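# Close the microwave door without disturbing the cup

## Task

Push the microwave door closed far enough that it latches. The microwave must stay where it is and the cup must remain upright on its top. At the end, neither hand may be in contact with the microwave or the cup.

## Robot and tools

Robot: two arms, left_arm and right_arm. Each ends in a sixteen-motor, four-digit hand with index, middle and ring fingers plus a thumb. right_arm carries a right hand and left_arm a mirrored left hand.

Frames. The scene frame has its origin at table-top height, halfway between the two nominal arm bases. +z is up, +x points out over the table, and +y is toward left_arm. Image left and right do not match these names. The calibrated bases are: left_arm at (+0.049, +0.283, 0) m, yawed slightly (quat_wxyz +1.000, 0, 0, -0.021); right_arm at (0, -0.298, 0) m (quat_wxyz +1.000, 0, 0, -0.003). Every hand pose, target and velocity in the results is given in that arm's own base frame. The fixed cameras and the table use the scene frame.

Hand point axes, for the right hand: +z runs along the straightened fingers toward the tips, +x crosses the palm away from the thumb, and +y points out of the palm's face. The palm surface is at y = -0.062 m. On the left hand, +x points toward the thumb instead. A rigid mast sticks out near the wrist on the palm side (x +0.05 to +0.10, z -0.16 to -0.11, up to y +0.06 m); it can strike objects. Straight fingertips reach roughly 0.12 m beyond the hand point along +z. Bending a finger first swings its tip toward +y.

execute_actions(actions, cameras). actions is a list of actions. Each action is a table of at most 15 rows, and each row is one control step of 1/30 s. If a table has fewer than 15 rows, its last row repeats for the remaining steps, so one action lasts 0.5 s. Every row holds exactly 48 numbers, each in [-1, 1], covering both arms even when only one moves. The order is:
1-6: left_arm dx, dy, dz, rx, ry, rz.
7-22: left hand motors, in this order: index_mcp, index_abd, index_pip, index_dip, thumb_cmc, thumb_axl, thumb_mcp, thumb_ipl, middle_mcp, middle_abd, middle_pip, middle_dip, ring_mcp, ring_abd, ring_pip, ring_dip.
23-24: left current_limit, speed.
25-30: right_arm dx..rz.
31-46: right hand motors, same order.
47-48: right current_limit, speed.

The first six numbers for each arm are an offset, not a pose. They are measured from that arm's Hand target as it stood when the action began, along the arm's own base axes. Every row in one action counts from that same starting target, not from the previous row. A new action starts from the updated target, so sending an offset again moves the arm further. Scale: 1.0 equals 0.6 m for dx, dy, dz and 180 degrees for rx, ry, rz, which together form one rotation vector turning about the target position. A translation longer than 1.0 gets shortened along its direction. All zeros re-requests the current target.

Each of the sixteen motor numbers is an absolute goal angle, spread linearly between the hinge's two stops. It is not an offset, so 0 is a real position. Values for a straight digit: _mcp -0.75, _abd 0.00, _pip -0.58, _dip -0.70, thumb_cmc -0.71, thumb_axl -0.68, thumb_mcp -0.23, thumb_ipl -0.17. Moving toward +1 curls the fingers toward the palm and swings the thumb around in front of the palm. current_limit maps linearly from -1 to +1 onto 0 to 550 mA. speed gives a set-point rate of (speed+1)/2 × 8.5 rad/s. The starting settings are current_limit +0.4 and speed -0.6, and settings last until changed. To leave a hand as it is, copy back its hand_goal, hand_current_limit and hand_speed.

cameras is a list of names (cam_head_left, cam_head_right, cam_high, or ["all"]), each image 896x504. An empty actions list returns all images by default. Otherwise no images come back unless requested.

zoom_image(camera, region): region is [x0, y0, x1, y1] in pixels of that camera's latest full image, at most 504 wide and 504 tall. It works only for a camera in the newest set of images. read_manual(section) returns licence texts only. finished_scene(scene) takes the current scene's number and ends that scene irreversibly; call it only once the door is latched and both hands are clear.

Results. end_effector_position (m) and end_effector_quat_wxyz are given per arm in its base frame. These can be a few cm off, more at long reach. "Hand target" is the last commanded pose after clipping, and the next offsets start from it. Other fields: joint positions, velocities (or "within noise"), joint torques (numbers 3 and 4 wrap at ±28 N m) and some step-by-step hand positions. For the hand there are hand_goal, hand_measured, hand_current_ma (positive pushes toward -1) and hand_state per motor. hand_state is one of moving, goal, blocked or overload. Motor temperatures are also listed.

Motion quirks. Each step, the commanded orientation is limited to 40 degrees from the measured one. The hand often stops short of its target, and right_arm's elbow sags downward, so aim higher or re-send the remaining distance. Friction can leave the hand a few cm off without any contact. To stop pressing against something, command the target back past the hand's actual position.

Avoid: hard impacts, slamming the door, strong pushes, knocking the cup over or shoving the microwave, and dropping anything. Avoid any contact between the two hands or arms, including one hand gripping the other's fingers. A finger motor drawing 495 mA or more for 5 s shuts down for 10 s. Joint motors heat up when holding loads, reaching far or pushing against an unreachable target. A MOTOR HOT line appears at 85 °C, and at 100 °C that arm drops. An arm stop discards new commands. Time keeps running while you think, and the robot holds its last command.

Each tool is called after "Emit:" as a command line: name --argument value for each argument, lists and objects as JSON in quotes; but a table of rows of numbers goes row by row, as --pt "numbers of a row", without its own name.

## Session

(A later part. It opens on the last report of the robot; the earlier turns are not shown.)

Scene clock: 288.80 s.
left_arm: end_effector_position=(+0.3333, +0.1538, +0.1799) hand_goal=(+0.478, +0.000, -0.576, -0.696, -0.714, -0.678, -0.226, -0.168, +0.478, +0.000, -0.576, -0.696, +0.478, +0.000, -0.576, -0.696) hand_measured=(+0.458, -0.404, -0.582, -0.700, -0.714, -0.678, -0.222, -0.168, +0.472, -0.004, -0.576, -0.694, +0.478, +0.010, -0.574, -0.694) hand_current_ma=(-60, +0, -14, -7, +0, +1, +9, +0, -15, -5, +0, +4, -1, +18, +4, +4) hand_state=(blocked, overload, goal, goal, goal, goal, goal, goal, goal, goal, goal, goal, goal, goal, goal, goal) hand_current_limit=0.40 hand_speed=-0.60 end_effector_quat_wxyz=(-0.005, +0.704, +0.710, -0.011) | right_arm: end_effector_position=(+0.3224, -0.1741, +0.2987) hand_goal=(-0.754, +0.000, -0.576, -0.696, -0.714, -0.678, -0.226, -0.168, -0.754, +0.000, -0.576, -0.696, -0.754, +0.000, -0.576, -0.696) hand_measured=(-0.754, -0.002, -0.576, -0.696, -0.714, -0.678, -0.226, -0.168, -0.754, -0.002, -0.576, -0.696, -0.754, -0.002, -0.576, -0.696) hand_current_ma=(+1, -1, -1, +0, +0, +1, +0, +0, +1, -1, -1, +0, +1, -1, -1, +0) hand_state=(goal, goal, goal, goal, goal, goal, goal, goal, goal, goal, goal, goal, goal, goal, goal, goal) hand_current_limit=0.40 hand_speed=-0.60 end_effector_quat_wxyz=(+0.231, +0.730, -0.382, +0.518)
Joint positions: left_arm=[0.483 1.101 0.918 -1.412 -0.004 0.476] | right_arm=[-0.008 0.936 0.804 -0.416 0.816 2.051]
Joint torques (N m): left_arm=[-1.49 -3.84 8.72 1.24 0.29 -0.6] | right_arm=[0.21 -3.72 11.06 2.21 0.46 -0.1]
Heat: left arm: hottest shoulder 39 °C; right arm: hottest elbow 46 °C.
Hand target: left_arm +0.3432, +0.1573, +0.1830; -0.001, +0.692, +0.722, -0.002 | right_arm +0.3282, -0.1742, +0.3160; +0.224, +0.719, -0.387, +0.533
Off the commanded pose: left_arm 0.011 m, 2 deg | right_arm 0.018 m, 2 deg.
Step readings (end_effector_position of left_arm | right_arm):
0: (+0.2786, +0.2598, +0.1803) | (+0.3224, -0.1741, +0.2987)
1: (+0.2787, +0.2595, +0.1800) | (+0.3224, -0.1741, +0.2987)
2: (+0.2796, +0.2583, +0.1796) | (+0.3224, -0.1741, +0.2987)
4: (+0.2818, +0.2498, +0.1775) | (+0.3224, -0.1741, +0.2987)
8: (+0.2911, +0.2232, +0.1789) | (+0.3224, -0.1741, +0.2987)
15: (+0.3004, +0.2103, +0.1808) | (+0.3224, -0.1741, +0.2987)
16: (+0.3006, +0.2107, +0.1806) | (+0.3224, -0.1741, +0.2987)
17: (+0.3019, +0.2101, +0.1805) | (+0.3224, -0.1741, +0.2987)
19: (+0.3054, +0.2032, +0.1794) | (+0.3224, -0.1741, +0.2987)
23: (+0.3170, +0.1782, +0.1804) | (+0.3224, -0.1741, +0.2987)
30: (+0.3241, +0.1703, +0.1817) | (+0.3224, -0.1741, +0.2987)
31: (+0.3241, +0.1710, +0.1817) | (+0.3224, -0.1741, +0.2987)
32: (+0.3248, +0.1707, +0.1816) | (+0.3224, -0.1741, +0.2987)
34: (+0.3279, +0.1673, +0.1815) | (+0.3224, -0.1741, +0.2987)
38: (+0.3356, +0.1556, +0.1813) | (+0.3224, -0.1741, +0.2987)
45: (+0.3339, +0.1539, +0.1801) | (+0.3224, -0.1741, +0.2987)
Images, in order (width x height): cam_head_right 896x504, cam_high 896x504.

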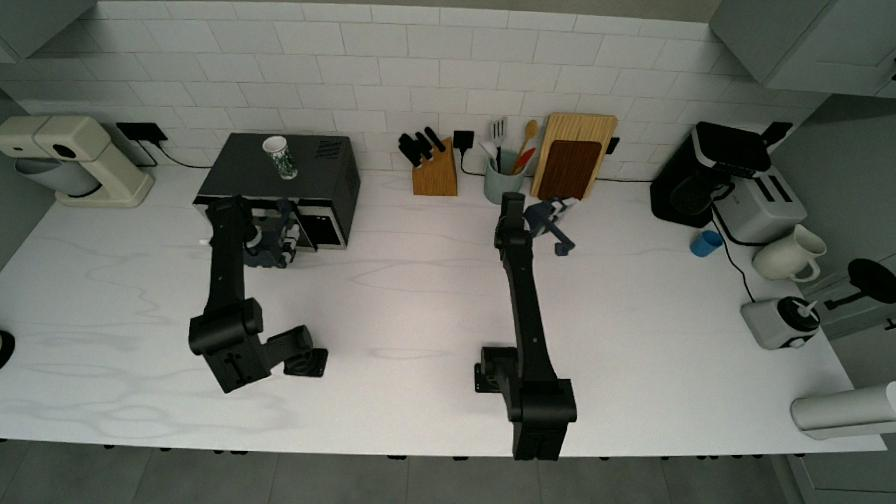

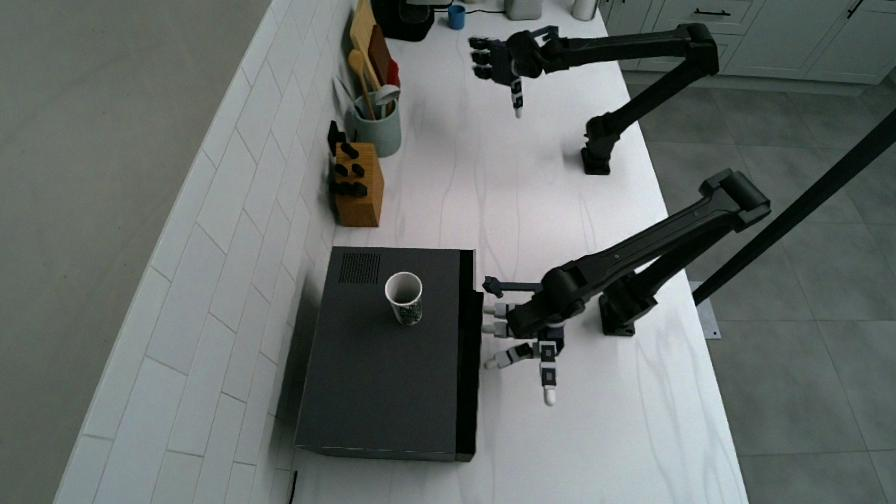

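Emit:
execute_actions --actions '[[[0.025,0,0,0,0,0,0.479,0,-0.576,-0.696,-0.714,-0.678,-0.226,-0.168,0.479,0,-0.576,-0.696,0.479,0,-0.576,-0.696,0.4,-0.6,0,0,0,0,0,0,-0.754,0,-0.576,-0.696,-0.714,-0.678,-0.226,-0.168,-0.754,0,-0.576,-0.696,-0.754,0,-0.576,-0.696,0.4,-0.6]],[[0.02,0,0,0,0,0,0.479,0,-0.576,-0.696,-0.714,-0.678,-0.226,-0.168,0.479,0,-0.576,-0.696,0.479,0,-0.576,-0.696,0.4,-0.6,0,0,0,0,0,0,-0.754,0,-0.576,-0.696,-0.714,-0.678,-0.226,-0.168,-0.754,0,-0.576,-0.696,-0.754,0,-0.576,-0.696,0.4,-0.6]]]' --cameras '["cam_high"]'

Emit:
zoom_image --camera "cam_high" --region '[420, 230, 580, 480]'

Scene clock: 308.03 s.
left_arm: end_effector_position=(+0.3369, +0.1486, +0.1627) hand_goal=(+0.478, +0.000, -0.576, -0.696, -0.714, -0.678, -0.226, -0.168, +0.478, +0.000, -0.576, -0.696, +0.478, +0.000, -0.576, -0.696) hand_measured=(+0.458, -0.404, -0.582, -0.700, -0.714, -0.678, -0.222, -0.168, +0.472, -0.002, -0.576, -0.694, +0.538, -0.018, -0.528, -0.658) hand_current_ma=(-60, +0, -14, -7, +0, +1, +9, +0, -15, -5, +0, +4, +224, -43, +160, +117) hand_state=(blocked, overload, goal, goal, goal, goal, goal, goal, goal, goal, goal, goal, blocked, goal, blocked, blocked) hand_current_limit=0.40 hand_speed=-0.60 end_effector_quat_wxyz=(-0.017, +0.703, +0.710, -0.035) | right_arm: end_effector_position=(+0.3224, -0.1741, +0.2987) hand_goal=(-0.754, +0.000, -0.576, -0.696, -0.714, -0.678, -0.226, -0.168, -0.754, +0.000, -0.576, -0.696, -0.754, +0.000, -0.576, -0.696) hand_measured=(-0.754, -0.002, -0.576, -0.696, -0.714, -0.678, -0.226, -0.168, -0.754, -0.002, -0.576, -0.696, -0.754, -0.002, -0.576, -0.696) hand_current_ma=(+1, -1, -1, +0, +0, +1, +0, +0, +1, -1, -1, +0, +1, -1, -1, +0) hand_state=(goal, goal, goal, goal, goal, goal, goal, goal, goal, goal, goal, goal, goal, goal, goal, goal) hand_current_limit=0.40 hand_speed=-0.60 end_effector_quat_wxyz=(+0.231, +0.730, -0.382, +0.518)
Joint positions: left_arm=[0.457 1.15 0.918 -1.417 -0.008 0.447] | right_arm=[-0.008 0.936 0.804 -0.416 0.816 2.051]
Joint torques (N m): left_arm=[-2.49 -3.25 12.14 1.87 0.56 -0.72] | right_arm=[0.21 -3.72 11.06 2.21 0.47 -0.09]
Heat: left arm: hottest shoulder 38 °C; right arm: hottest elbow 47 °C.
Hand target: left_arm +0.3702, +0.1573, +0.1830; -0.001, +0.692, +0.722, -0.002 | right_arm +0.3282, -0.1742, +0.3160; +0.224, +0.719, -0.387, +0.533
Off the commanded pose: left_arm 0.040 m, 5 deg | right_arm 0.018 m, 2 deg.
Step readings (end_effector_position of left_arm | right_arm):
0: (+0.3332, +0.1538, +0.1798) | (+0.3224, -0.1741, +0.2987)
1: (+0.3332, +0.1537, +0.1798) | (+0.3224, -0.1741, +0.2987)
2: (+0.3334, +0.1535, +0.1794) | (+0.3224, -0.1741, +0.2987)
4: (+0.3335, +0.1529, +0.1774) | (+0.3224, -0.1741, +0.2987)
8: (+0.3347, +0.1514, +0.1716) | (+0.3224, -0.1741, +0.2987)
15: (+0.3347, +0.1512, +0.1701) | (+0.3224, -0.1741, +0.2987)
16: (+0.3348, +0.1511, +0.1700) | (+0.3224, -0.1741, +0.2987)
17: (+0.3349, +0.1509, +0.1697) | (+0.3224, -0.1741, +0.2987)
19: (+0.3354, +0.1502, +0.1684) | (+0.3224, -0.1741, +0.2987)
23: (+0.3367, +0.1487, +0.1639) | (+0.3224, -0.1741, +0.2987)
30: (+0.3369, +0.1486, +0.1627) | (+0.3224, -0.1741, +0.2987)
Images, in order (width x height): cam_high 896x504.

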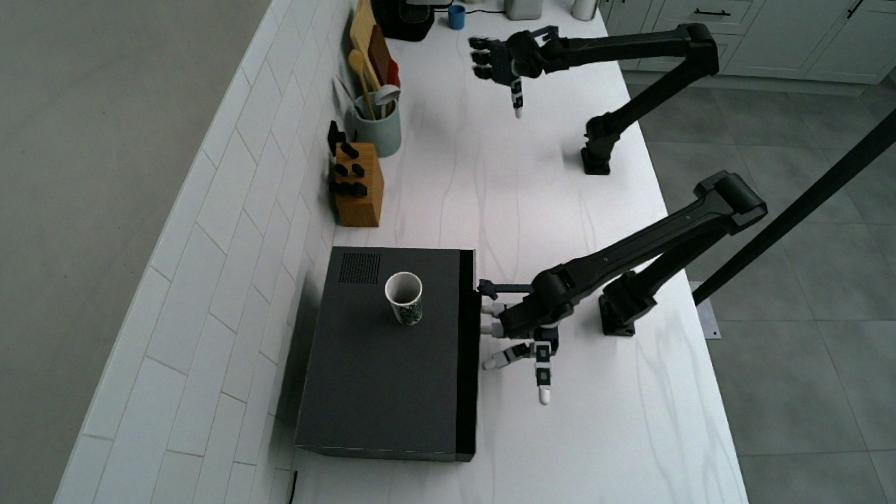

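Scaled by 2.016 from the camera's 896x504 image, which has a finer 1280x720 frame.

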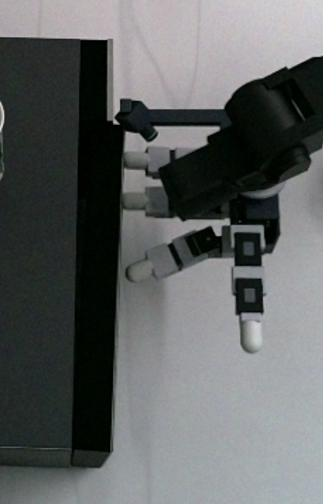

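Emit:
execute_actions --actions '[[[0.04,0.01,0.02,0,0,0,0.479,0,-0.576,-0.696,-0.714,-0.678,-0.226,-0.168,0.479,0,-0.576,-0.696,0.479,0,-0.576,-0.696,0.7,-0.6,0,0,0,0,0,0,-0.754,0,-0.576,-0.696,-0.714,-0.678,-0.226,-0.168,-0.754,0,-0.576,-0.696,-0.754,0,-0.576,-0.696,0.4,-0.6]]]' --cameras '["cam_high"]'

Emit:
zoom_image --camera "cam_high" --region '[420, 230, 580, 480]'

Scene clock: 315.07 s.
left_arm: end_effector_position=(+0.3485, +0.1493, +0.1629) hand_goal=(+0.478, +0.000, -0.576, -0.696, -0.714, -0.678, -0.226, -0.168, +0.478, +0.000, -0.576, -0.696, +0.478, +0.000, -0.576, -0.696) hand_measured=(+0.460, -0.404, -0.582, -0.700, -0.712, -0.678, -0.222, -0.168, +0.478, -0.002, -0.572, -0.692, +0.520, -0.008, -0.542, -0.670) hand_current_ma=(-49, +0, -12, -7, +4, +1, +10, +0, +0, -3, +9, +6, +143, -14, +104, +78) hand_state=(goal, overload, goal, goal, goal, goal, goal, goal, goal, goal, goal, goal, blocked, goal, blocked, blocked) hand_current_limit=0.70 hand_speed=-0.60 end_effector_quat_wxyz=(-0.024, +0.701, +0.711, -0.050) | right_arm: end_effector_position=(+0.3224, -0.1741, +0.2987) hand_goal=(-0.754, +0.000, -0.576, -0.696, -0.714, -0.678, -0.226, -0.168, -0.754, +0.000, -0.576, -0.696, -0.754, +0.000, -0.576, -0.696) hand_measured=(-0.754, -0.002, -0.576, -0.696, -0.714, -0.678, -0.226, -0.168, -0.754, -0.002, -0.576, -0.696, -0.754, -0.002, -0.576, -0.696) hand_current_ma=(+1, -1, -1, +0, +0, +1, +0, +0, +1, -1, -1, +0, +1, -1, -1, +0) hand_state=(goal, goal, goal, goal, goal, goal, goal, goal, goal, goal, goal, goal, goal, goal, goal, goal) hand_current_limit=0.40 hand_speed=-0.60 end_effector_quat_wxyz=(+0.231, +0.730, -0.382, +0.518)
Joint positions: left_arm=[0.439 1.202 0.965 -1.444 -0.01 0.425] | right_arm=[-0.008 0.936 0.804 -0.416 0.816 2.051]
Joint torques (N m): left_arm=[-2.14 -3.78 14.37 1.94 0.65 -0.62] | right_arm=[0.21 -3.72 11.07 2.21 0.46 -0.1]
Motor temperatures (°C): left_arm=[25 37 34 28 26 25] | right_arm=[30 32 47 25 26 22]
Heat: left arm: hottest shoulder 37 °C; right arm: hottest elbow 47 °C.
Hand target: left_arm +0.3943, +0.1632, +0.1949; -0.001, +0.692, +0.722, -0.002 | right_arm +0.3282, -0.1742, +0.3160; +0.224, +0.719, -0.387, +0.533
Off the commanded pose: left_arm 0.058 m, 6 deg | right_arm 0.018 m, 2 deg.
Step readings (end_effector_position of left_arm | right_arm):
0: (+0.3369, +0.1486, +0.1627) | (+0.3224, -0.1741, +0.2987)
1: (+0.3369, +0.1485, +0.1626) | (+0.3224, -0.1741, +0.2987)
2: (+0.3370, +0.1484, +0.1623) | (+0.3224, -0.1741, +0.2987)
4: (+0.3378, +0.1480, +0.1615) | (+0.3224, -0.1741, +0.2987)
8: (+0.3487, +0.1492, +0.1633) | (+0.3224, -0.1741, +0.2987)
15: (+0.3484, +0.1492, +0.1629) | (+0.3224, -0.1741, +0.2987)
Images, in order (width x height): cam_high 896x504.

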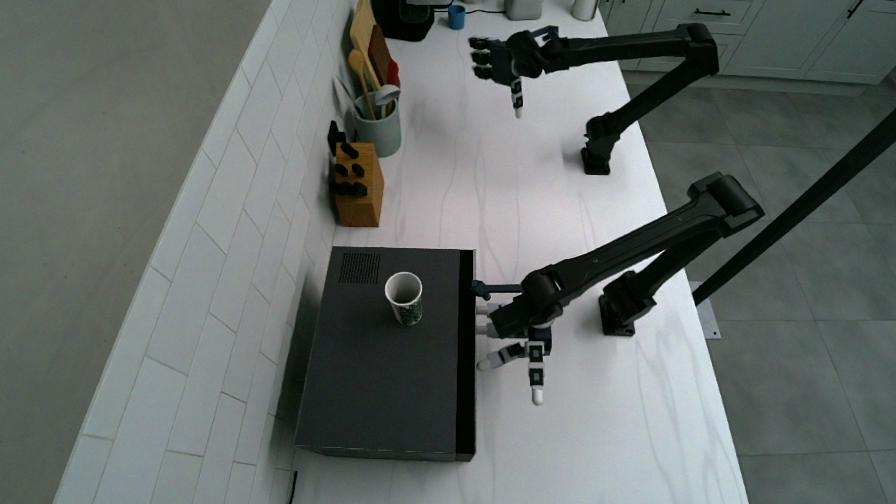

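Scaled by 2.016 from the camera's 896x504 image, which has a finer 1280x720 frame.

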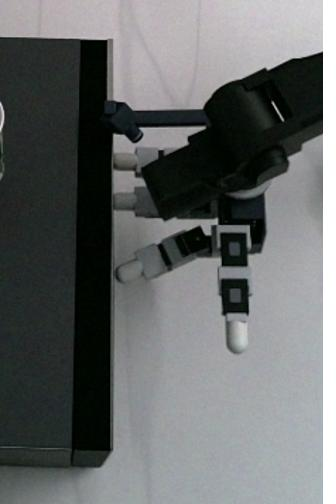

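Emit:
execute_actions --actions '[[[-0.06,-0.01,-0.02,0,0,0,0.479,0,-0.576,-0.696,-0.714,-0.678,-0.226,-0.168,0.479,0,-0.576,-0.696,0.479,0,-0.576,-0.696,0.4,-0.6,0,0,0,0,0,0,-0.754,0,-0.576,-0.696,-0.714,-0.678,-0.226,-0.168,-0.754,0,-0.576,-0.696,-0.754,0,-0.576,-0.696,0.4,-0.6]],[[-0.12,0,0,0,0,0,0.479,0,-0.576,-0.696,-0.714,-0.678,-0.226,-0.168,0.479,0,-0.576,-0.696,0.479,0,-0.576,-0.696,0.4,-0.6,0,0,0,0,0,0,-0.754,0,-0.576,-0.696,-0.714,-0.678,-0.226,-0.168,-0.754,0,-0.576,-0.696,-0.754,0,-0.576,-0.696,0.4,-0.6]]]' --cameras '["cam_high"]'

Emit:
zoom_image --camera "cam_high" --region '[420, 230, 580, 480]'

Scene clock: 327.70 s.
left_arm: end_effector_position=(+0.2908, +0.1582, +0.1859) hand_goal=(+0.478, +0.000, -0.576, -0.696, -0.714, -0.678, -0.226, -0.168, +0.478, +0.000, -0.576, -0.696, +0.478, +0.000, -0.576, -0.696) hand_measured=(+0.462, -0.404, -0.582, -0.700, -0.712, -0.678, -0.222, -0.168, +0.460, +0.000, -0.584, -0.700, +0.470, -0.004, -0.576, -0.694) hand_current_ma=(-48, +0, -12, -7, +2, +1, +10, +0, -55, +1, -17, -6, -17, -5, +0, +5) hand_state=(goal, overload, goal, goal, goal, goal, goal, goal, goal, goal, goal, goal, goal, goal, goal, goal) hand_current_limit=0.40 hand_speed=-0.60 end_effector_quat_wxyz=(-0.001, +0.692, +0.722, +0.004) | right_arm: end_effector_position=(+0.3224, -0.1741, +0.2987) hand_goal=(-0.754, +0.000, -0.576, -0.696, -0.714, -0.678, -0.226, -0.168, -0.754, +0.000, -0.576, -0.696, -0.754, +0.000, -0.576, -0.696) hand_measured=(-0.754, -0.002, -0.576, -0.696, -0.714, -0.678, -0.226, -0.168, -0.754, -0.002, -0.576, -0.696, -0.754, -0.002, -0.576, -0.696) hand_current_ma=(+1, -1, -1, +0, +0, +1, +0, +0, +1, -1, -1, +0, +1, -1, -1, +0) hand_state=(goal, goal, goal, goal, goal, goal, goal, goal, goal, goal, goal, goal, goal, goal, goal, goal) hand_current_limit=0.40 hand_speed=-0.60 end_effector_quat_wxyz=(+0.231, +0.730, -0.382, +0.518)
Joint positions: left_arm=[0.566 0.972 0.844 -1.435 -0.005 0.522] | right_arm=[-0.008 0.936 0.804 -0.416 0.816 2.051]
Joint torques (N m): left_arm=[0.44 -3.55 7.32 0.1 0.27 0.08] | right_arm=[0.21 -3.72 11.07 2.22 0.46 -0.09]
Heat: left arm: hottest elbow 38 °C; right arm: hottest elbow 47 °C.
Hand target: left_arm +0.2862, +0.1571, +0.1829; -0.001, +0.692, +0.722, -0.002 | right_arm +0.3282, -0.1742, +0.3160; +0.224, +0.719, -0.387, +0.533
Off the commanded pose: left_arm 0.006 m, 1 deg | right_arm 0.018 m, 2 deg.
Step readings (end_effector_position of left_arm | right_arm):
0: (+0.3484, +0.1492, +0.1629) | (+0.3224, -0.1741, +0.2987)
1: (+0.3484, +0.1492, +0.1629) | (+0.3224, -0.1741, +0.2987)
2: (+0.3484, +0.1492, +0.1633) | (+0.3224, -0.1741, +0.2987)
4: (+0.3482, +0.1493, +0.1654) | (+0.3224, -0.1741, +0.2987)
8: (+0.3485, +0.1502, +0.1737) | (+0.3224, -0.1741, +0.2987)
15: (+0.3486, +0.1505, +0.1751) | (+0.3224, -0.1741, +0.2987)
16: (+0.3480, +0.1506, +0.1747) | (+0.3224, -0.1741, +0.2987)
17: (+0.3457, +0.1514, +0.1740) | (+0.3224, -0.1741, +0.2987)
19: (+0.3339, +0.1521, +0.1720) | (+0.3224, -0.1741, +0.2987)
23: (+0.3007, +0.1571, +0.1760) | (+0.3224, -0.1741, +0.2987)
30: (+0.2909, +0.1597, +0.1861) | (+0.3224, -0.1741, +0.2987)
Images, in order (width x height): cam_high 896x504.

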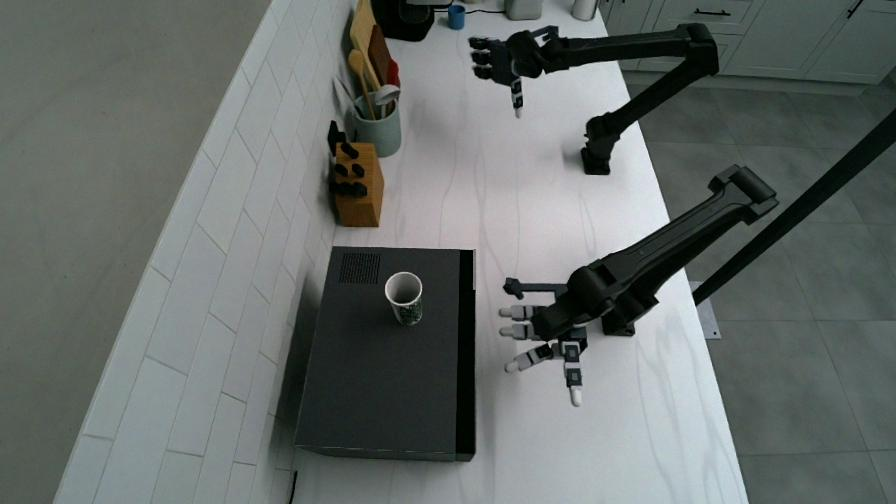

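Scaled by 2.016 from the camera's 896x504 image, which has a finer 1280x720 frame.

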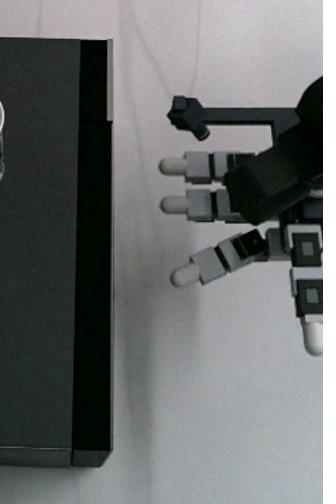

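Emit:
finished_scene --scene 1

The scene is finished: the task was done.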